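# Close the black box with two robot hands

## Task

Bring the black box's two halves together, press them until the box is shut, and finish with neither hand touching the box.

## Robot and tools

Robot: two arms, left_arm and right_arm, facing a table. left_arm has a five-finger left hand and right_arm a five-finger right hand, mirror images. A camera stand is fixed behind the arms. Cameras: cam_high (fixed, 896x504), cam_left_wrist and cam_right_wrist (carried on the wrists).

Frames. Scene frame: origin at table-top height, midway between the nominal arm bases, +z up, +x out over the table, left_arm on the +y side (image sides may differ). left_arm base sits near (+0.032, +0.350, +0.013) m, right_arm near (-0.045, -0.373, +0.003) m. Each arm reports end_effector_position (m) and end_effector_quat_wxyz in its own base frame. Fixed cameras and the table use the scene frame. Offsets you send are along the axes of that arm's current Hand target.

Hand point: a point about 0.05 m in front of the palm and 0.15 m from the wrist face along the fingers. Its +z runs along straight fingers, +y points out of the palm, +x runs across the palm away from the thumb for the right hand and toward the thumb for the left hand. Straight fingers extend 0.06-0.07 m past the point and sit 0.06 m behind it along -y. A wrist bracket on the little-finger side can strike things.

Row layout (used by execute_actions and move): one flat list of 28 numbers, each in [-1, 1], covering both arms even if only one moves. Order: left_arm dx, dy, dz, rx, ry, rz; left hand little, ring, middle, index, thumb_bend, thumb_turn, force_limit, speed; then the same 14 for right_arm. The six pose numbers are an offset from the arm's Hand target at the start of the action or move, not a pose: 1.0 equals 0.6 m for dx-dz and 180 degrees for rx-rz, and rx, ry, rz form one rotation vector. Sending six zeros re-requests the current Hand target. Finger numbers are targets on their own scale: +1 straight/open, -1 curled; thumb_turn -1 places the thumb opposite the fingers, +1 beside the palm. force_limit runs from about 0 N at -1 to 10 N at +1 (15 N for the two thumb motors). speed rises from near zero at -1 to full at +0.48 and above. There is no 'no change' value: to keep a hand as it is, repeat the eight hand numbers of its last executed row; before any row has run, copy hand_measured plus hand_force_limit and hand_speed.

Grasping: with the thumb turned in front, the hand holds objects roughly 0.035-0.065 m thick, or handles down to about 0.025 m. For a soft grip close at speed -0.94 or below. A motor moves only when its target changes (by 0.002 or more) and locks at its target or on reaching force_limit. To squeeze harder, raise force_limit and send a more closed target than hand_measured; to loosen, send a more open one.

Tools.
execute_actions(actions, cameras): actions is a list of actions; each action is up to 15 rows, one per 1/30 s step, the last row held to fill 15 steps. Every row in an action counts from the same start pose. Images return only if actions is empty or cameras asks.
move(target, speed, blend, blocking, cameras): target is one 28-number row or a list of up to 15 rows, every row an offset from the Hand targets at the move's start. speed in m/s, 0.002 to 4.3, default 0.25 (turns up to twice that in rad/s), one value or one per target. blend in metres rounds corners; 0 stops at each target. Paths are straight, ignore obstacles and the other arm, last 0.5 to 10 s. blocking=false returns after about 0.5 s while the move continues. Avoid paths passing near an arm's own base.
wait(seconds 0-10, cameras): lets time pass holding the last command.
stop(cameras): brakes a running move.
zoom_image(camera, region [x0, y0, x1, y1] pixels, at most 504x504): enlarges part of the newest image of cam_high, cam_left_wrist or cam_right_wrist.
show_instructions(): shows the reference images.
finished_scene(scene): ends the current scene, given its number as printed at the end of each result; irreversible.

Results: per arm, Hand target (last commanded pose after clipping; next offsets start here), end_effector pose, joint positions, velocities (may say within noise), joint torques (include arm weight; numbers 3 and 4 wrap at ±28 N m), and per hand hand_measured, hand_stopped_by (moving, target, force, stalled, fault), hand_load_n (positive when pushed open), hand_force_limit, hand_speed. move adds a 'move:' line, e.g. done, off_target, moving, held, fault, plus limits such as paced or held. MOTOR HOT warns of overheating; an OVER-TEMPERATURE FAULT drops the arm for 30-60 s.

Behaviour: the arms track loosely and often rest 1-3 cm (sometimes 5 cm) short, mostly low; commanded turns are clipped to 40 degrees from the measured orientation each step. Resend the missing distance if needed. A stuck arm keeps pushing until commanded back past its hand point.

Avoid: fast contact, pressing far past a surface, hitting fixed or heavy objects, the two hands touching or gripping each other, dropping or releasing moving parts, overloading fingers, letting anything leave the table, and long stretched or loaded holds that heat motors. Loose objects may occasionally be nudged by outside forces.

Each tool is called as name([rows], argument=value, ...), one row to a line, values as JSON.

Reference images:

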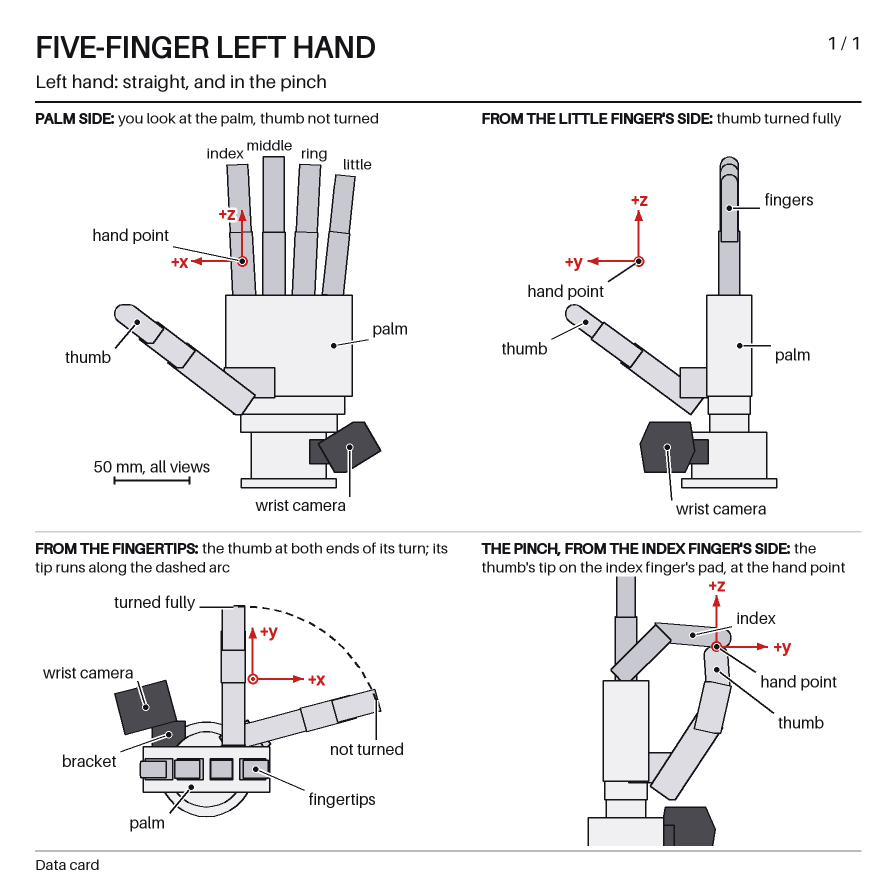

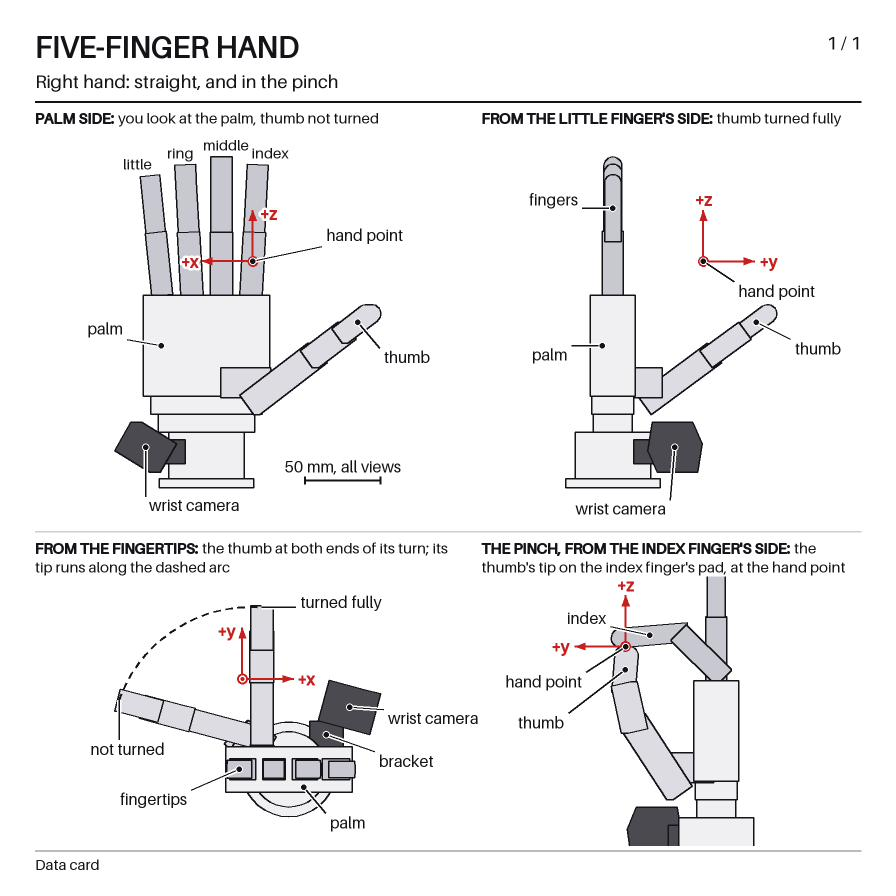

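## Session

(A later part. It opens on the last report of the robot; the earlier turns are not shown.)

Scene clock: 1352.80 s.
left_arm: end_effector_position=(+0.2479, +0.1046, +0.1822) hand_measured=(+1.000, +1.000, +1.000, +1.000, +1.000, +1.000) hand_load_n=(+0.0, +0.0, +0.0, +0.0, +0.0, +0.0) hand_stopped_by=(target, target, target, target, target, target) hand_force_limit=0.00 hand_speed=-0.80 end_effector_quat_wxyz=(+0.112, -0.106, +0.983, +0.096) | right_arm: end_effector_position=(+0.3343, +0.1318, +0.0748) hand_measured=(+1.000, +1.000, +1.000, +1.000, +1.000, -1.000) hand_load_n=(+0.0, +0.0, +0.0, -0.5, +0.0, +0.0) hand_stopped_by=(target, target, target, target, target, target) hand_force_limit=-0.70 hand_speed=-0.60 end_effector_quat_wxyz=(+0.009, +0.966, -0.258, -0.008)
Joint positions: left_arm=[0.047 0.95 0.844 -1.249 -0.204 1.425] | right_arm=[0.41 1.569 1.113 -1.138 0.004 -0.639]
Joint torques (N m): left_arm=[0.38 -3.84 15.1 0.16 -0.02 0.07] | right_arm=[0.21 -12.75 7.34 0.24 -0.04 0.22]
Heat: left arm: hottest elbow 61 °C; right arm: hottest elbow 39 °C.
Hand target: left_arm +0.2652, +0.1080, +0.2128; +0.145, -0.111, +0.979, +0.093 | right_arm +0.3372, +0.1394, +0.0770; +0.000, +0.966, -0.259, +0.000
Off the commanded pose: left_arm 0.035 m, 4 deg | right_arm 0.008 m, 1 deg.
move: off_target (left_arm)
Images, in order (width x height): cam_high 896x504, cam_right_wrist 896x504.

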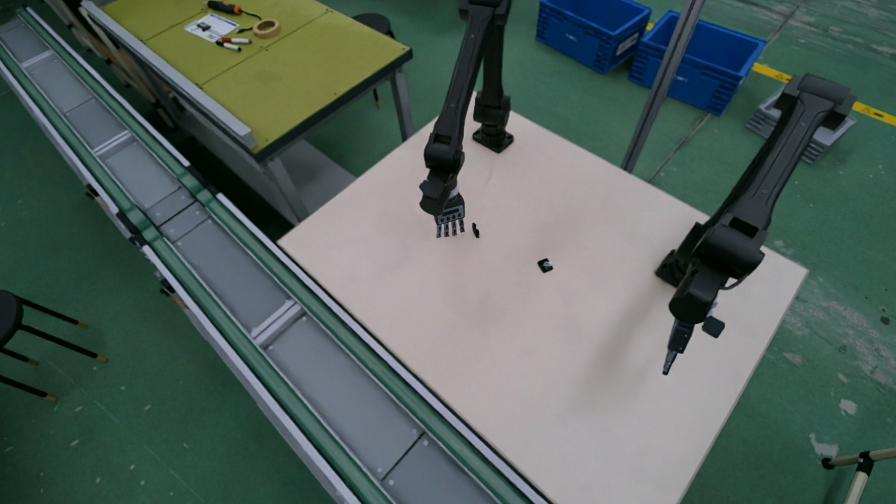

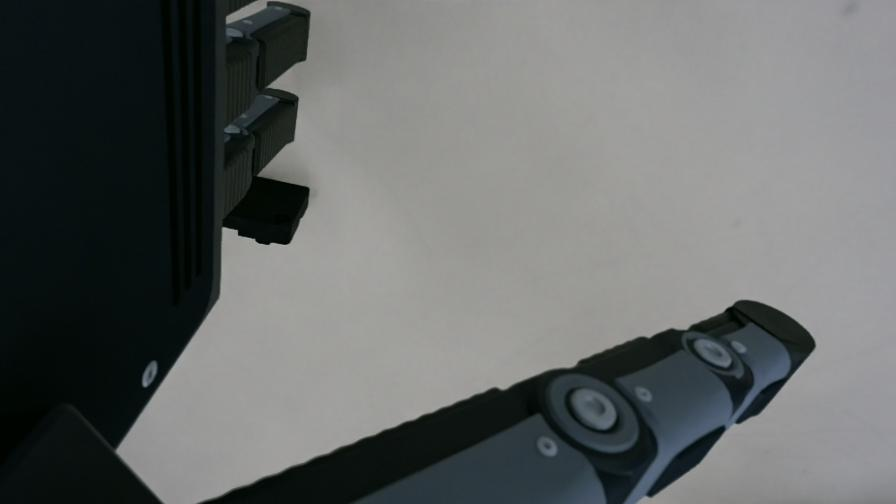

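move(target=[0,0,0,0,0,0,1,1,1,1,1,1,0,-0.8,-0.03,0,-0.003,0,0,0,1,1,1,1,1,-1,-0.7,-0.6], speed=0.04, cameras=["cam_right_wrist","cam_high"])

zoom_image(camera="cam_high", region=[410, 130, 590, 280])

Scene clock: 1360.63 s.
left_arm: end_effector_position=(+0.2479, +0.1046, +0.1822) hand_measured=(+1.000, +1.000, +1.000, +1.000, +1.000, +1.000) hand_load_n=(+0.0, +0.0, +0.0, +0.0, +0.0, +0.0) hand_stopped_by=(target, target, target, target, target, target) hand_force_limit=0.00 hand_speed=-0.80 end_effector_quat_wxyz=(+0.112, -0.106, +0.983, +0.096) | right_arm: end_effector_position=(+0.3167, +0.1438, +0.0699) hand_measured=(+1.000, +1.000, +1.000, +1.000, +1.000, -1.000) hand_load_n=(+0.0, +0.0, +0.0, +0.0, +0.5, -0.5) hand_stopped_by=(target, target, target, target, target, target) hand_force_limit=-0.70 hand_speed=-0.60 end_effector_quat_wxyz=(+0.015, +0.967, -0.253, -0.016)
Joint positions: left_arm=[0.047 0.95 0.844 -1.249 -0.204 1.425] | right_arm=[0.454 1.562 1.087 -1.138 0.002 -0.605]
Joint torques (N m): left_arm=[0.38 -3.84 15.13 0.16 -0.01 0.11] | right_arm=[-0.62 -13.92 7.19 0.18 -0.01 0.19]
Heat: left arm: hottest elbow 61 °C; right arm: hottest elbow 39 °C.
Hand target: left_arm +0.2652, +0.1080, +0.2128; +0.145, -0.111, +0.979, +0.093 | right_arm +0.3216, +0.1484, +0.0788; +0.000, +0.966, -0.259, +0.000
Off the commanded pose: left_arm 0.035 m, 4 deg | right_arm 0.011 m, 3 deg.
move: off_target (left_arm, right_arm)
Images, in order (width x height): cam_high 896x504, cam_right_wrist 896x504.

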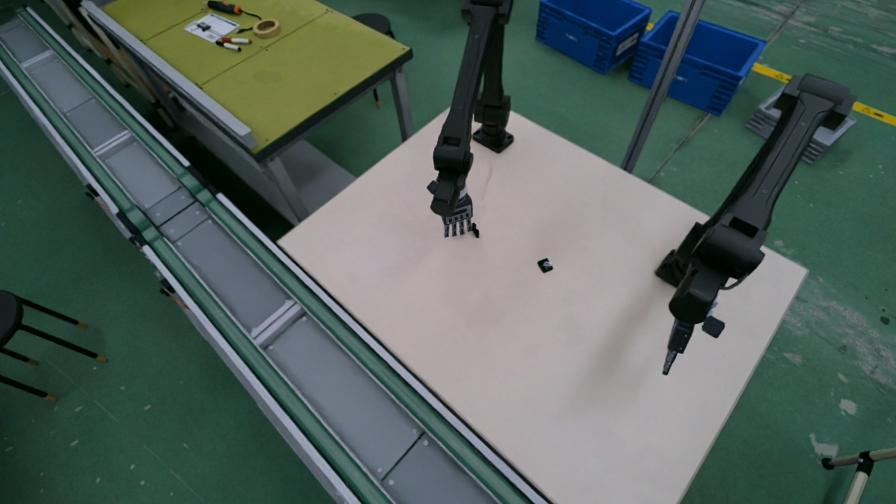

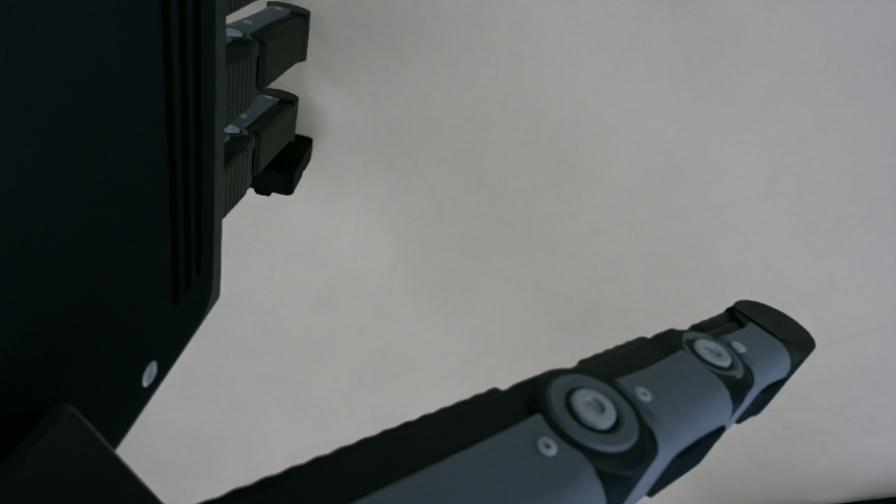

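Scaled by 2.800 from the camera's 896x504 image, which has a finer 1280x720 frame.

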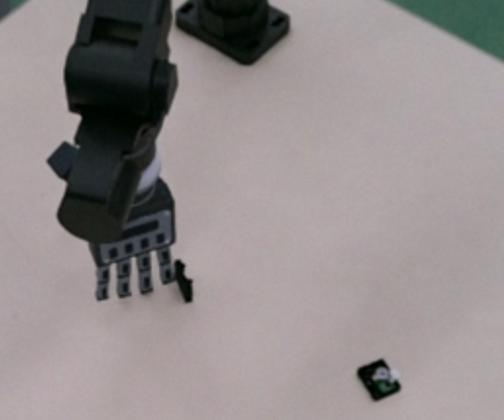

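move(target=[0,0,0,0,0,0,1,1,1,1,1,1,0,-0.8,0.02,0,-0.045,0,0,0,1,1,1,1,1,-1,-0.7,-0.6], speed=0.08, cameras=["cam_right_wrist"])

Scene clock: 1372.00 s.
left_arm: end_effector_position=(+0.2479, +0.1046, +0.1822) hand_measured=(+1.000, +1.000, +1.000, +1.000, +1.000, +1.000) hand_load_n=(+0.0, +0.0, +0.0, +0.0, +0.0, +0.0) hand_stopped_by=(target, target, target, target, target, target) hand_force_limit=0.00 hand_speed=-0.80 end_effector_quat_wxyz=(+0.112, -0.106, +0.983, +0.096) | right_arm: end_effector_position=(+0.3129, +0.1391, +0.0835) hand_measured=(+1.000, +1.000, +1.000, +1.000, +1.000, -1.000) hand_load_n=(+0.0, +0.0, +0.0, +0.0, +0.0, +0.0) hand_stopped_by=(target, target, target, target, target, target) hand_force_limit=-0.70 hand_speed=-0.60 end_effector_quat_wxyz=(+0.021, +0.966, -0.257, -0.023)
Joint positions: left_arm=[0.047 0.95 0.844 -1.249 -0.204 1.425] | right_arm=[0.447 1.547 1.104 -1.19 0.002 -0.605]
Joint torques (N m): left_arm=[0.38 -3.66 15.12 0.16 -0.02 0.1] | right_arm=[-0.79 -13.74 10.41 -0.65 0.06 0.01]
Heat: left arm: hottest elbow 62 °C; right arm: hottest elbow 39 °C.
Hand target: left_arm +0.2652, +0.1080, +0.2128; +0.145, -0.111, +0.979, +0.093 | right_arm +0.3320, +0.1424, +0.1058; +0.000, +0.966, -0.259, +0.000
Off the commanded pose: left_arm 0.035 m, 4 deg | right_arm 0.030 m, 4 deg.
move: off_target (left_arm, right_arm)
Images, in order (width x height): cam_right_wrist 896x504.

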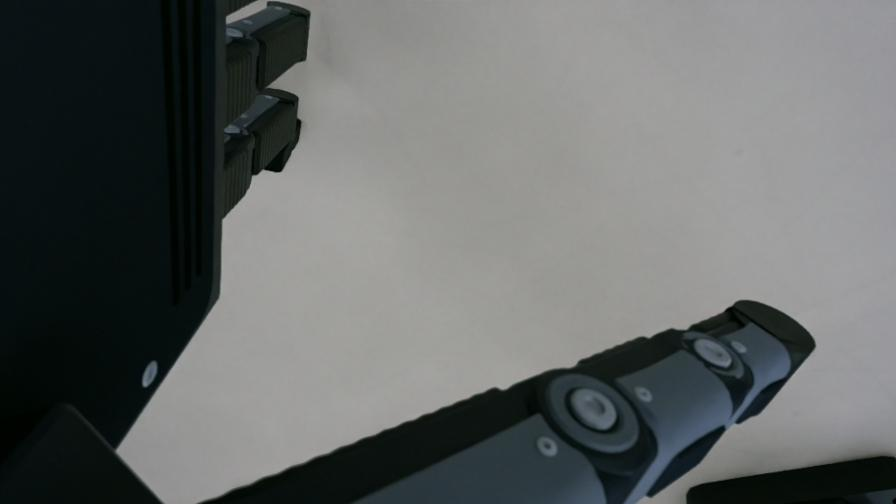

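move(target=[0,0,0,0,0,0,1,1,1,1,1,1,0,-0.8,-0.065,0,0,0,0,0,1,1,1,1,1,-1,-0.7,-0.6], speed=0.06, cameras=["cam_right_wrist","cam_high"])

zoom_image(camera="cam_high", region=[410, 130, 590, 280])

Scene clock: 1378.77 s.
left_arm: end_effector_position=(+0.2479, +0.1046, +0.1822) hand_measured=(+1.000, +1.000, +1.000, +1.000, +1.000, +1.000) hand_load_n=(+0.0, +0.0, +0.0, +0.0, +0.0, +0.0) hand_stopped_by=(target, target, target, target, target, target) hand_force_limit=0.00 hand_speed=-0.80 end_effector_quat_wxyz=(+0.112, -0.106, +0.983, +0.096) | right_arm: end_effector_position=(+0.2986, +0.1601, +0.0963) hand_measured=(+1.000, +1.000, +1.000, +1.000, +1.000, -1.000) hand_load_n=(+0.0, +0.0, +0.0, +0.0, +0.0, +0.0) hand_stopped_by=(target, target, target, target, target, target) hand_force_limit=-0.70 hand_speed=-0.60 end_effector_quat_wxyz=(+0.009, +0.967, -0.253, -0.008)
Joint positions: left_arm=[0.047 0.95 0.844 -1.249 -0.204 1.425] | right_arm=[0.51 1.497 1.092 -1.19 0.001 -0.55]
Joint torques (N m): left_arm=[0.85 -3.6 15.16 0.21 -0.03 0.11] | right_arm=[-0.44 -13.22 7.36 -0.5 0.03 0.21]
Heat: left arm: hottest elbow 62 °C; right arm: hottest elbow 40 °C.
Hand target: left_arm +0.2652, +0.1080, +0.2128; +0.145, -0.111, +0.979, +0.093 | right_arm +0.2983, +0.1619, +0.1058; +0.000, +0.966, -0.259, +0.000
Off the commanded pose: left_arm 0.035 m, 4 deg | right_arm 0.010 m, 2 deg.
move: off_target (left_arm)
Images, in order (width x height): cam_high 896x504, cam_right_wrist 896x504.

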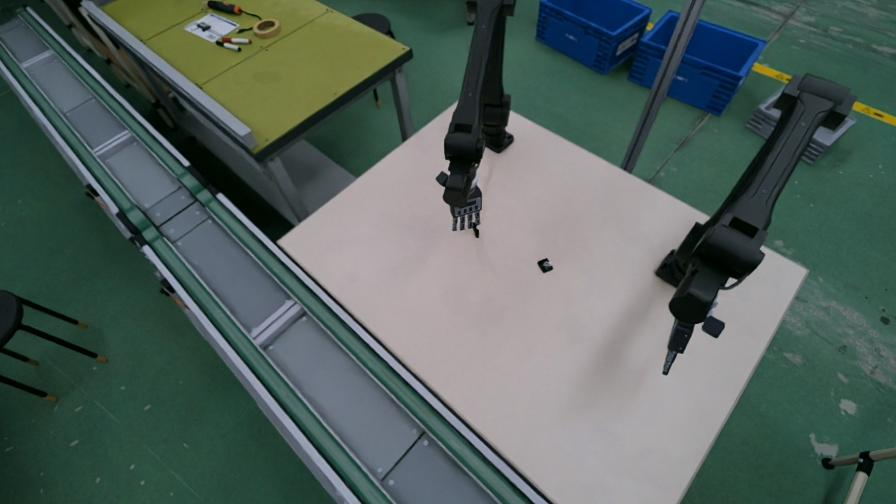

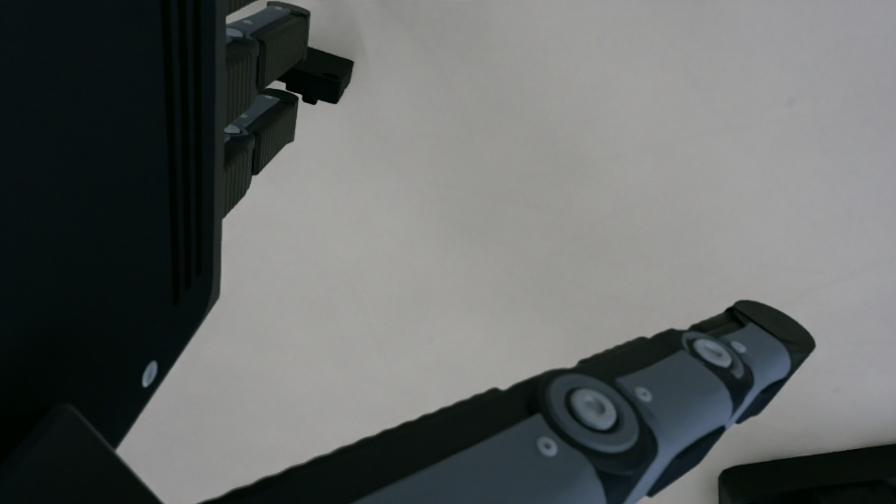

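Scaled by 2.800 from the camera's 896x504 image, which has a finer 1280x720 frame.

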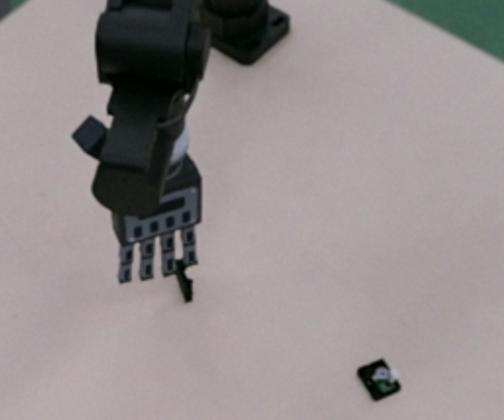

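move([
  [0,0,0,0,0,0,1,1,1,1,1,1,0,-0.8,0.08,0.0,0,0,0,0,1,1,1,1,1,-1,-0.7,-0.6],
  [0,0,0,0,0,0,1,1,1,1,1,1,0,-0.8,0.08,0,0.021,0,0,0,1,1,1,1,1,-1,-0.7,-0.6],
], speed=0.08, cameras=["cam_right_wrist","cam_high"])

zoom_image(camera="cam_high", region=[410, 130, 590, 280])

Scene clock: 1385.80 s.
left_arm: end_effector_position=(+0.2479, +0.1046, +0.1822) hand_measured=(+1.000, +1.000, +1.000, +1.000, +1.000, +1.000) hand_load_n=(+0.0, -0.5, +0.0, +0.0, +0.0, +0.0) hand_stopped_by=(target, target, target, target, target, target) hand_force_limit=0.00 hand_speed=-0.80 end_effector_quat_wxyz=(+0.112, -0.106, +0.983, +0.096) | right_arm: end_effector_position=(+0.3239, +0.1352, +0.0905) hand_measured=(+1.000, +1.000, +1.000, +1.000, +1.000, -1.000) hand_load_n=(+0.0, +0.0, +0.0, +0.0, -0.5, +0.0) hand_stopped_by=(target, target, target, target, target, target) hand_force_limit=-0.70 hand_speed=-0.60 end_effector_quat_wxyz=(+0.009, +0.965, -0.260, -0.011)
Joint positions: left_arm=[0.047 0.95 0.844 -1.249 -0.204 1.425] | right_arm=[0.425 1.535 1.118 -1.182 0.001 -0.619]
Joint torques (N m): left_arm=[0.5 -3.66 15.13 0.16 -0.02 0.1] | right_arm=[-1.26 -10.46 9.35 0.16 0.09 -0.02]
Heat: left arm: hottest elbow 62 °C; right arm: hottest elbow 40 °C.
Hand target: left_arm +0.2652, +0.1080, +0.2128; +0.145, -0.111, +0.979, +0.093 | right_arm +0.3399, +0.1379, +0.0932; +0.000, +0.966, -0.259, +0.000
Off the commanded pose: left_arm 0.035 m, 4 deg | right_arm 0.016 m, 2 deg.
move: off_target (left_arm, right_arm)
Images, in order (width x height): cam_high 896x504, cam_right_wrist 896x504.

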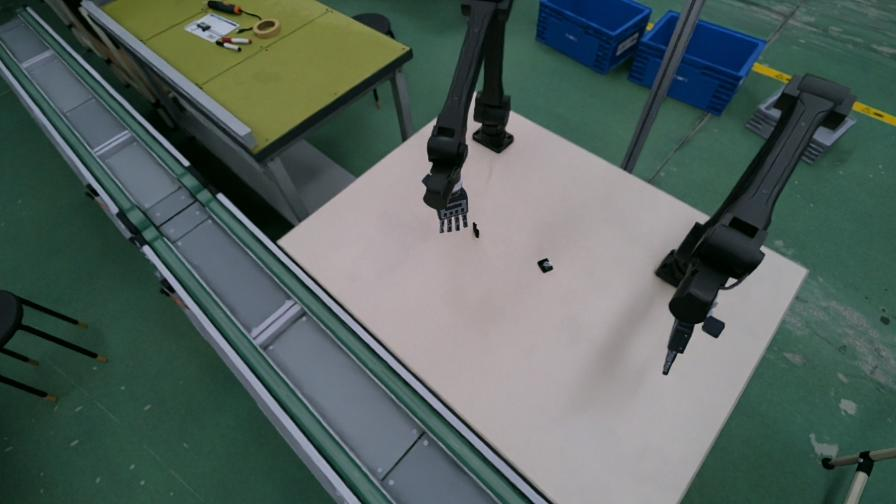

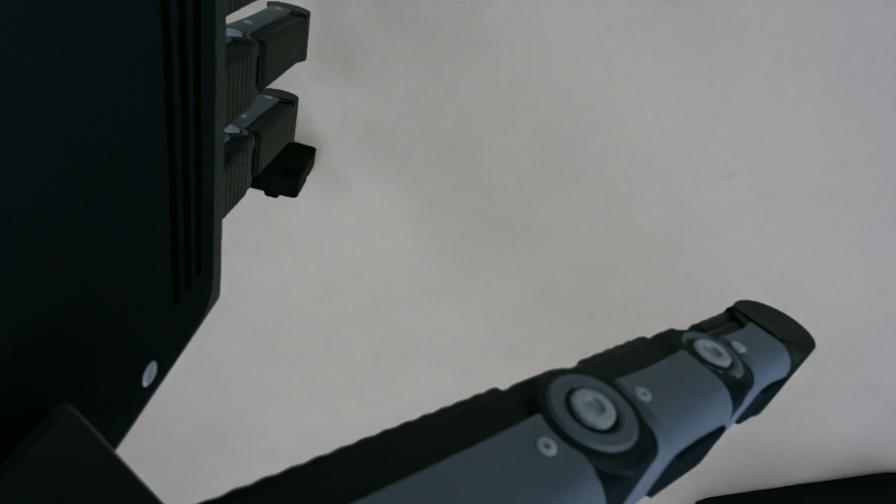

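Scaled by 2.800 from the camera's 896x504 image, which has a finer 1280x720 frame.

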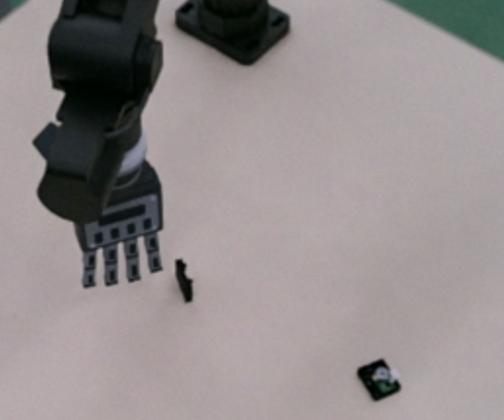

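move([
  [0,0,0,0,0,0,1,1,1,1,1,1,0,-0.8,0.0,0.0,0.015,0,0,0,1,1,1,1,1,-1,-0.7,-0.6],
  [0,0,0,0,0,0,1,1,1,1,1,1,0,-0.8,-0.05,-0.007,0.012,0,0,0,1,1,1,1,1,-1,-0.7,-0.6],
], speed=0.05, cameras=["cam_right_wrist","cam_high"])

zoom_image(camera="cam_high", region=[410, 130, 590, 280])

Scene clock: 1396.67 s.
left_arm: end_effector_position=(+0.2479, +0.1046, +0.1822) hand_measured=(+1.000, +1.000, +1.000, +1.000, +1.000, +1.000) hand_load_n=(+0.0, +0.0, +0.0, +0.0, +0.0, +0.0) hand_stopped_by=(target, target, target, target, target, target) hand_force_limit=0.00 hand_speed=-0.80 end_effector_quat_wxyz=(+0.112, -0.106, +0.983, +0.096) | right_arm: end_effector_position=(+0.3116, +0.1529, +0.0799) hand_measured=(+1.000, +1.000, +1.000, +1.000, +1.000, -1.000) hand_load_n=(+0.0, +0.0, +0.0, +0.0, +0.0, +0.0) hand_stopped_by=(target, target, target, target, target, target) hand_force_limit=-0.70 hand_speed=-0.60 end_effector_quat_wxyz=(+0.012, +0.967, -0.252, -0.012)
Joint positions: left_arm=[0.047 0.95 0.844 -1.249 -0.204 1.425] | right_arm=[0.479 1.543 1.095 -1.157 0.001 -0.581]
Joint torques (N m): left_arm=[0.85 -3.49 15.12 0.14 -0.04 0.12] | right_arm=[-0.32 -13.22 7.28 0.14 0.07 0.22]
Heat: left arm: hottest elbow 62 °C; right arm: hottest elbow 40 °C.
Hand target: left_arm +0.2652, +0.1080, +0.2128; +0.145, -0.111, +0.979, +0.093 | right_arm +0.3160, +0.1565, +0.0860; +0.000, +0.966, -0.259, +0.000
Off the commanded pose: left_arm 0.035 m, 4 deg | right_arm 0.008 m, 2 deg.
move: off_target (left_arm)
Images, in order (width x height): cam_high 896x504, cam_right_wrist 896x504.

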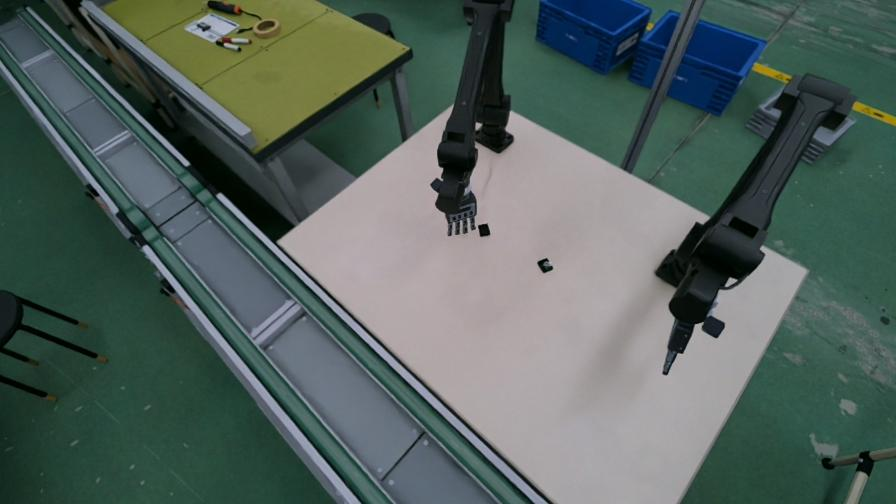

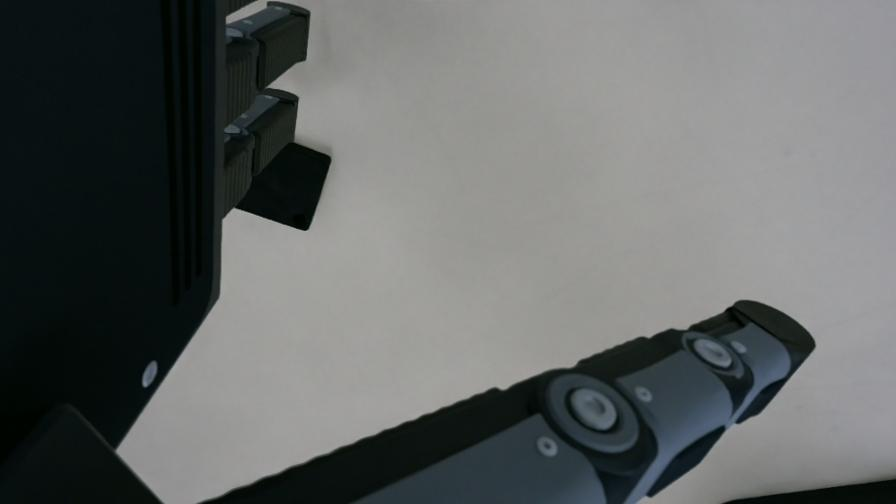

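Scaled by 2.800 from the camera's 896x504 image, which has a finer 1280x720 frame.

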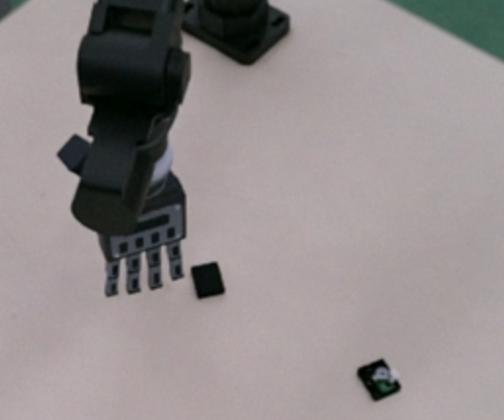

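move([
  [0,0,0,0,0,0,1,1,1,1,1,1,0,-0.8,0,0,-0.0733,0,0,0,1,1,1,1,1,-1,-0.7,-0.6],
  [0,0,0,0,0,0,1,1,1,1,1,1,0,-0.8,-0.0812,-0.1125,-0.0567,0.2667,0,0,1,1,0,0,0.95,-1,-0.7,-0.2],
], speed=0.12, cameras=["cam_right_wrist","cam_high"])

Scene clock: 1430.43 s.
left_arm: end_effector_position=(+0.2479, +0.1046, +0.1822) hand_measured=(+1.000, +1.000, +1.000, +1.000, +1.000, +1.000) hand_load_n=(+0.0, +0.0, +0.0, +0.0, +0.0, +0.0) hand_stopped_by=(target, target, target, target, target, target) hand_force_limit=0.00 hand_speed=-0.80 end_effector_quat_wxyz=(+0.112, -0.106, +0.983, +0.096) | right_arm: end_effector_position=(+0.2992, +0.2398, +0.1072) hand_measured=(+1.000, +1.000, +0.000, +0.000, +0.950, -1.000) hand_load_n=(+0.0, +0.0, +0.0, +0.0, +0.0, +0.0) hand_stopped_by=(target, target, target, target, target, target) hand_force_limit=-0.70 hand_speed=-0.20 end_effector_quat_wxyz=(-0.378, +0.892, -0.232, +0.090)
Joint positions: left_arm=[0.047 0.95 0.844 -1.249 -0.204 1.425] | right_arm=[0.459 1.124 0.694 -0.447 -0.431 -0.444]
Joint torques (N m): left_arm=[0.85 -3.37 15.13 0.24 -0.04 0.1] | right_arm=[-1.55 -8.23 8.38 1.52 -0.34 0.23]
Heat: left arm: hottest elbow 62 °C; right arm: hottest elbow 39 °C.
Hand target: left_arm +0.2652, +0.1080, +0.2128; +0.145, -0.111, +0.979, +0.093 | right_arm +0.3075, +0.2393, +0.1200; -0.393, +0.882, -0.237, +0.105
Off the commanded pose: left_arm 0.035 m, 4 deg | right_arm 0.015 m, 3 deg.
move: off_target (left_arm, right_arm); target 2's new numbers were sent with right_arm's hand 0.015 m and 3 deg from that target
Images, in order (width x height): cam_high 896x504, cam_right_wrist 896x504.

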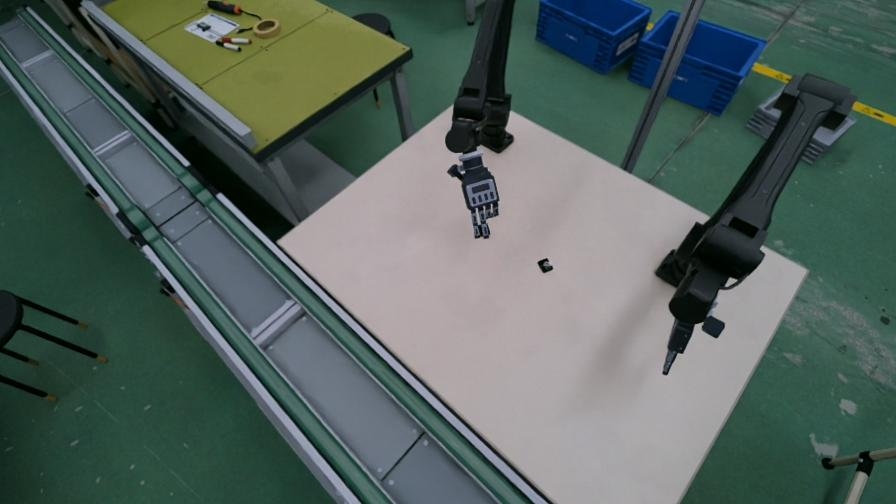

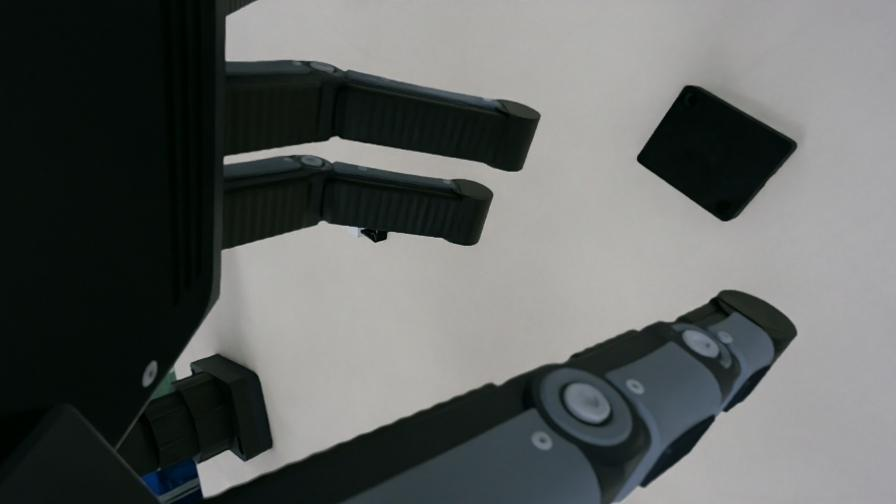

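move(target=[0,0,0,0,0,0,1,1,1,1,1,1,0,-0.8,0.0233,0.0765,0.1018,0,0.0372,0.0334,1,1,0,0,0.95,-1,-0.7,-0.2], speed=0.1, cameras=["cam_right_wrist"])

Scene clock: 1458.17 s.
left_arm: end_effector_position=(+0.2479, +0.1046, +0.1822) hand_measured=(+1.000, +1.000, +1.000, +1.000, +1.000, +1.000) hand_load_n=(+0.0, +0.0, +0.0, +0.0, +0.0, +0.0) hand_stopped_by=(target, target, target, target, target, target) hand_force_limit=0.00 hand_speed=-0.80 end_effector_quat_wxyz=(+0.112, -0.106, +0.983, +0.096) | right_arm: end_effector_position=(+0.3238, +0.2383, +0.0443) hand_measured=(+1.000, +1.000, +0.000, +0.000, +0.950, -1.000) hand_load_n=(+0.0, +0.0, +0.0, +0.0, +0.5, +0.0) hand_stopped_by=(target, target, target, target, target, target) hand_force_limit=-0.70 hand_speed=-0.20 end_effector_quat_wxyz=(-0.378, +0.864, -0.305, +0.134)
Joint positions: left_arm=[0.047 0.95 0.844 -1.249 -0.204 1.425] | right_arm=[0.459 1.246 0.573 -0.119 -0.313 -0.303]
Joint torques (N m): left_arm=[1.08 -3.84 15.1 0.24 -0.02 0.11] | right_arm=[-0.21 -6.07 7.61 1.74 0.11 0.2]
Heat: left arm: hottest elbow 62 °C; right arm: hottest elbow 40 °C.
Hand target: left_arm +0.2652, +0.1080, +0.2128; +0.145, -0.111, +0.979, +0.093 | right_arm +0.3270, +0.2451, +0.0450; -0.383, +0.861, -0.305, +0.136
Off the commanded pose: left_arm 0.035 m, 4 deg | right_arm 0.007 m, 1 deg.
move: off_target (left_arm)
Images, in order (width x height): cam_right_wrist 896x504.

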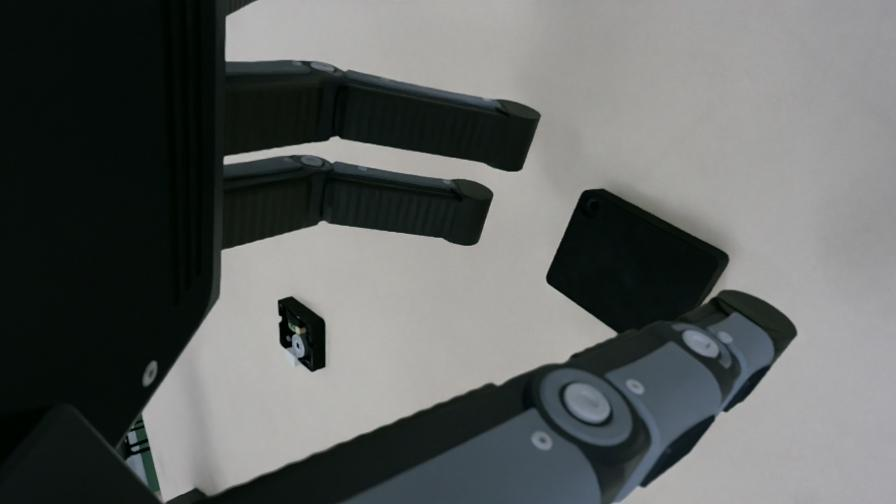

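move(target=[0,0,0,0,0,0,1,1,1,1,1,1,0,-0.8,-0.005,0.0313,0.0373,0,0,0,1,1,1,-0.05,0.95,-1,-0.7,-0.2], speed=0.06, cameras=["cam_right_wrist"])

Scene clock: 1479.53 s.
left_arm: end_effector_position=(+0.2479, +0.1046, +0.1822) hand_measured=(+1.000, +1.000, +1.000, +1.000, +1.000, +1.000) hand_load_n=(+0.0, +0.0, +0.0, +0.0, +0.0, +0.0) hand_stopped_by=(target, target, target, target, target, target) hand_force_limit=0.00 hand_speed=-0.80 end_effector_quat_wxyz=(+0.112, -0.106, +0.983, +0.096) | right_arm: end_effector_position=(+0.3226, +0.2461, +0.0160) hand_measured=(+1.000, +1.000, +1.000, -0.050, +0.950, -1.000) hand_load_n=(+0.0, +0.0, +0.0, +0.0, +0.0, +0.0) hand_stopped_by=(target, target, target, target, target, target) hand_force_limit=-0.70 hand_speed=-0.20 end_effector_quat_wxyz=(-0.379, +0.865, -0.302, +0.133)
Joint positions: left_arm=[0.047 0.95 0.844 -1.249 -0.204 1.425] | right_arm=[0.48 1.328 0.543 -0.003 -0.303 -0.293]
Joint torques (N m): left_arm=[0.73 -3.37 15.15 0.17 -0.04 0.11] | right_arm=[-0.32 -6.18 7.09 1.73 0.12 0.22]
Heat: left arm: hottest elbow 63 °C; right arm: hottest elbow 39 °C.
Hand target: left_arm +0.2652, +0.1080, +0.2128; +0.145, -0.111, +0.979, +0.093 | right_arm +0.3271, +0.2502, +0.0161; -0.384, +0.861, -0.305, +0.135
Off the commanded pose: left_arm 0.035 m, 4 deg | right_arm 0.006 m, 1 deg.
move: off_target (left_arm)
Images, in order (width x height): cam_right_wrist 896x504.

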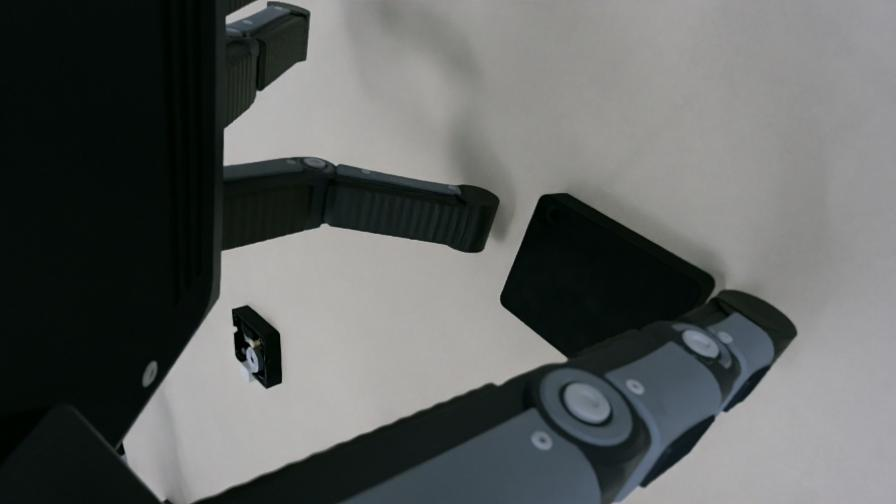

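move([
  [0,0,0,0,0,0,1,1,1,1,1,1,0,-0.8,0,0.0037,0.0033,0,0,0,1,1,1,-0.1,0.9,-1,-0.7,-0.8],
  [0,0,0,0,0,0,1,1,1,1,1,1,0,-0.8,0,0.0043,0.0038,0,0,0,1,1,1,-0.45,0.84,-1,-0.7,-0.8],
], speed=0.05, cameras=["cam_right_wrist"])

Scene clock: 1489.37 s.
left_arm: end_effector_position=(+0.2479, +0.1046, +0.1822) hand_measured=(+1.000, +1.000, +1.000, +1.000, +1.000, +1.000) hand_load_n=(+0.0, +0.0, +0.0, +0.0, +0.0, +0.0) hand_stopped_by=(target, target, target, target, target, target) hand_force_limit=0.00 hand_speed=-0.80 end_effector_quat_wxyz=(+0.112, -0.106, +0.983, +0.096) | right_arm: end_effector_position=(+0.3248, +0.2472, +0.0150) hand_measured=(+1.000, +1.000, +1.000, -0.208, +0.844, -1.000) hand_load_n=(+0.0, -0.5, +0.0, +1.5, +2.0, -1.0) hand_stopped_by=(target, target, target, force, force, target) hand_force_limit=-0.70 hand_speed=-0.80 end_effector_quat_wxyz=(-0.382, +0.864, -0.301, +0.135)
Joint positions: left_arm=[0.047 0.95 0.844 -1.249 -0.204 1.425] | right_arm=[0.48 1.335 0.543 0.011 -0.303 -0.293]
Joint torques (N m): left_arm=[0.67 -3.37 15.13 0.28 -0.03 0.11] | right_arm=[-0.38 -6.24 6.74 1.73 0.12 0.2]
Heat: left arm: hottest elbow 63 °C; right arm: hottest elbow 39 °C.
Hand target: left_arm +0.2652, +0.1080, +0.2128; +0.145, -0.111, +0.979, +0.093 | right_arm +0.3272, +0.2501, +0.0127; -0.384, +0.861, -0.305, +0.136
Off the commanded pose: left_arm 0.035 m, 4 deg | right_arm 0.004 m, 1 deg.
move: off_target (left_arm)
Images, in order (width x height): cam_right_wrist 896x504.

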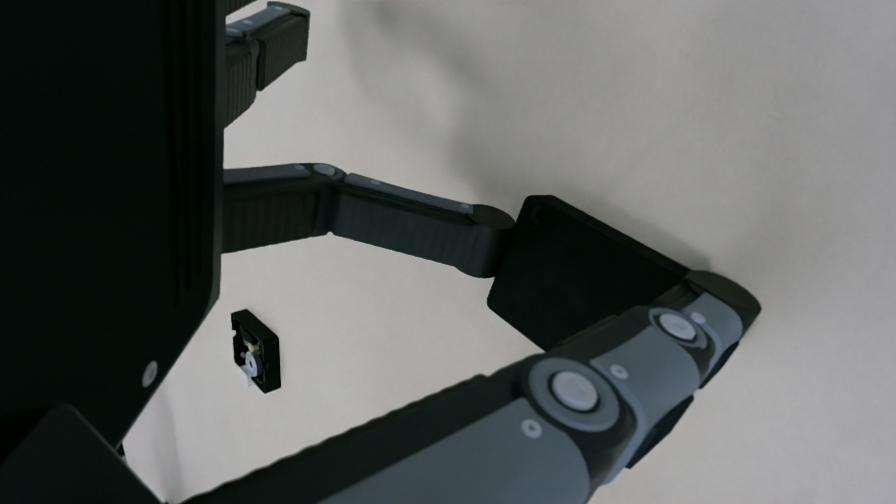

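move([
  [0,0,0,0,0,0,1,1,1,1,1,1,0,-0.8,0,0,0,0,0,0,1,1,1,-0.55,0.8,-1,-0.5,-0.8],
  [0,0,0,0,0,0,1,1,1,1,1,1,0,-0.8,0,-0.0743,-0.0669,0,0,0,1,1,1,-0.55,0.8,-1,-0.5,-0.8],
  [0,0,0,0,0,0,1,1,1,1,1,1,0,-0.8,-0.2533,-0.253,0.0637,0,-0.066,-0.0595,1,1,1,-0.55,0.8,-1,-0.5,-0.8],
], speed=0.12, cameras=["cam_right_wrist","cam_high"])

Scene clock: 1514.83 s.
left_arm: end_effector_position=(+0.2479, +0.1046, +0.1822) hand_measured=(+1.000, +1.000, +1.000, +1.000, +1.000, +1.000) hand_load_n=(+0.0, +0.0, +0.0, -0.5, +0.0, +0.0) hand_stopped_by=(target, target, target, target, target, target) hand_force_limit=0.00 hand_speed=-0.80 end_effector_quat_wxyz=(+0.112, -0.106, +0.983, +0.096) | right_arm: end_effector_position=(+0.2777, +0.4309, +0.0848) hand_measured=(+1.000, +1.000, +1.000, -0.224, +0.840, -1.000) hand_load_n=(+0.0, +0.0, +0.0, +5.0, +7.5, -1.5) hand_stopped_by=(target, target, target, force, force, target) hand_force_limit=-0.50 hand_speed=-0.80 end_effector_quat_wxyz=(-0.389, +0.901, -0.178, +0.076)
Joint positions: left_arm=[0.047 0.95 0.844 -1.249 -0.204 1.425] | right_arm=[0.884 1.454 0.9 -0.224 -0.216 -0.207]
Joint torques (N m): left_arm=[0.85 -3.9 15.1 0.14 -0.03 0.09] | right_arm=[-0.73 -9.99 11.7 0.62 0.13 0.2]
Heat: left arm: hottest elbow 63 °C; right arm: hottest elbow 40 °C.
Hand target: left_arm +0.2652, +0.1080, +0.2128; +0.145, -0.111, +0.979, +0.093 | right_arm +0.2908, +0.4468, +0.1000; -0.399, +0.895, -0.182, +0.081
Off the commanded pose: left_arm 0.035 m, 4 deg | right_arm 0.026 m, 1 deg.
move: off_target (left_arm, right_arm)
Images, in order (width x height): cam_high 896x504, cam_right_wrist 896x504.

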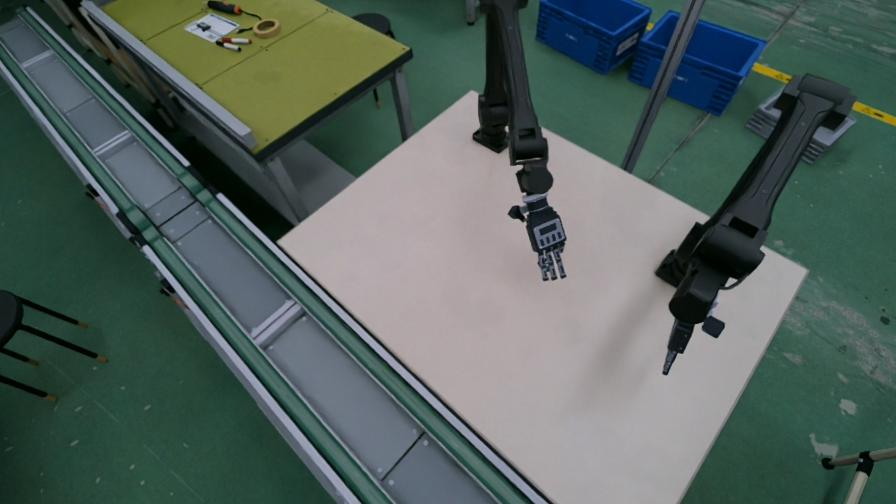

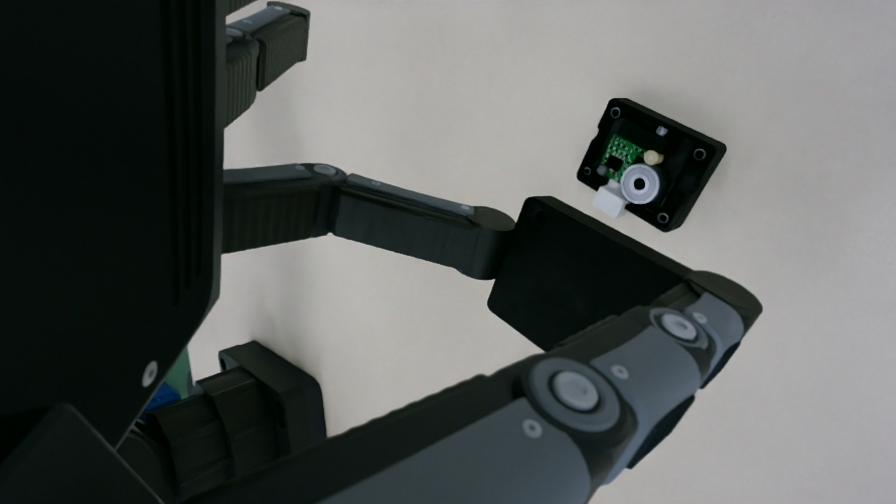

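move(target=[0,0,0,0,0,0,1,1,1,1,1,1,0,-0.8,0.0183,0.0248,0.0595,0,0,0,1,1,1,-0.55,0.8,-1,-0.5,-0.8], speed=0.08, cameras=["cam_right_wrist"])

Scene clock: 1560.40 s.
left_arm: end_effector_position=(+0.2479, +0.1046, +0.1822) hand_measured=(+1.000, +1.000, +1.000, +1.000, +1.000, +1.000) hand_load_n=(+0.0, +0.0, +0.5, +0.0, +0.0, +0.0) hand_stopped_by=(target, target, target, target, target, target) hand_force_limit=0.00 hand_speed=-0.80 end_effector_quat_wxyz=(+0.112, -0.106, +0.983, +0.096) | right_arm: end_effector_position=(+0.2846, +0.4394, +0.0475) hand_measured=(+1.000, +1.000, +1.000, -0.224, +0.840, -1.000) hand_load_n=(+0.0, +0.0, +0.0, +5.0, +7.5, -1.5) hand_stopped_by=(target, target, target, force, force, target) hand_force_limit=-0.50 hand_speed=-0.80 end_effector_quat_wxyz=(-0.376, +0.906, -0.181, +0.069)
Joint positions: left_arm=[0.047 0.95 0.844 -1.249 -0.204 1.425] | right_arm=[0.884 1.553 0.909 -0.167 -0.216 -0.207]
Joint torques (N m): left_arm=[0.32 -3.6 15.16 0.23 -0.01 0.13] | right_arm=[-1.32 -11.28 11.11 1.7 -0.18 0.12]
Heat: left arm: hottest elbow 64 °C; right arm: hottest elbow 47 °C.
Hand target: left_arm +0.2652, +0.1080, +0.2128; +0.145, -0.111, +0.979, +0.093 | right_arm +0.3074, +0.4577, +0.0651; -0.399, +0.895, -0.182, +0.081
Off the commanded pose: left_arm 0.035 m, 4 deg | right_arm 0.034 m, 3 deg.
move: off_target (left_arm, right_arm)
Images, in order (width x height): cam_right_wrist 896x504.

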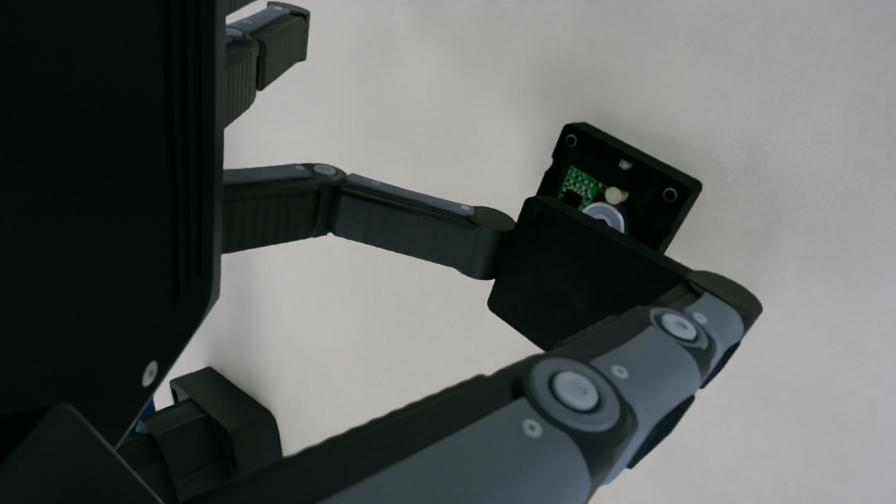

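move(target=[0,0,0,0,0,0,1,1,1,1,1,1,0,-0.8,0.0133,-0.012,0.0133,0,0,0,1,1,1,-0.55,0.8,-1,-0.5,-0.8], speed=0.08, cameras=["cam_right_wrist"])

Scene clock: 1578.40 s.
left_arm: end_effector_position=(+0.2479, +0.1046, +0.1822) hand_measured=(+1.000, +1.000, +1.000, +1.000, +1.000, +1.000) hand_load_n=(+0.0, +0.0, +0.0, +0.0, +0.0, +0.0) hand_stopped_by=(target, target, target, target, target, target) hand_force_limit=0.00 hand_speed=-0.80 end_effector_quat_wxyz=(+0.112, -0.106, +0.983, +0.096) | right_arm: end_effector_position=(+0.2965, +0.4481, +0.0493) hand_measured=(+1.000, +1.000, +1.000, -0.224, +0.840, -1.000) hand_load_n=(+0.0, +0.0, -0.5, +5.0, +7.5, -1.5) hand_stopped_by=(target, target, target, force, force, target) hand_force_limit=-0.50 hand_speed=-0.80 end_effector_quat_wxyz=(-0.380, +0.904, -0.183, +0.070)
Joint positions: left_arm=[0.047 0.95 0.844 -1.249 -0.204 1.425] | right_arm=[0.875 1.581 0.944 -0.167 -0.223 -0.207]
Joint torques (N m): left_arm=[0.91 -3.72 15.09 0.14 -0.01 0.09] | right_arm=[-1.26 -11.63 11.22 1.4 -0.19 0.04]
Heat: left arm: hottest elbow 64 °C; right arm: hottest elbow 46 °C.
Hand target: left_arm +0.2652, +0.1080, +0.2128; +0.145, -0.111, +0.979, +0.093 | right_arm +0.3189, +0.4645, +0.0651; -0.399, +0.895, -0.182, +0.081
Off the commanded pose: left_arm 0.035 m, 4 deg | right_arm 0.032 m, 3 deg.
move: off_target (left_arm, right_arm)
Images, in order (width x height): cam_right_wrist 896x504.

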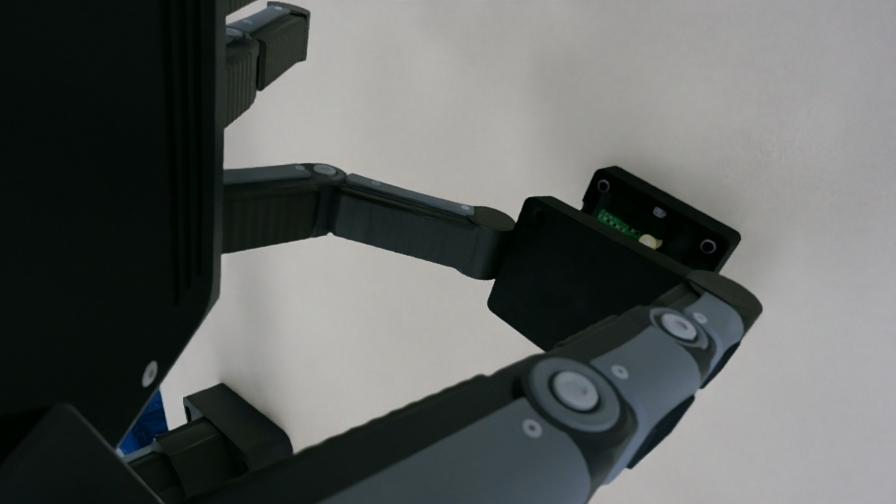

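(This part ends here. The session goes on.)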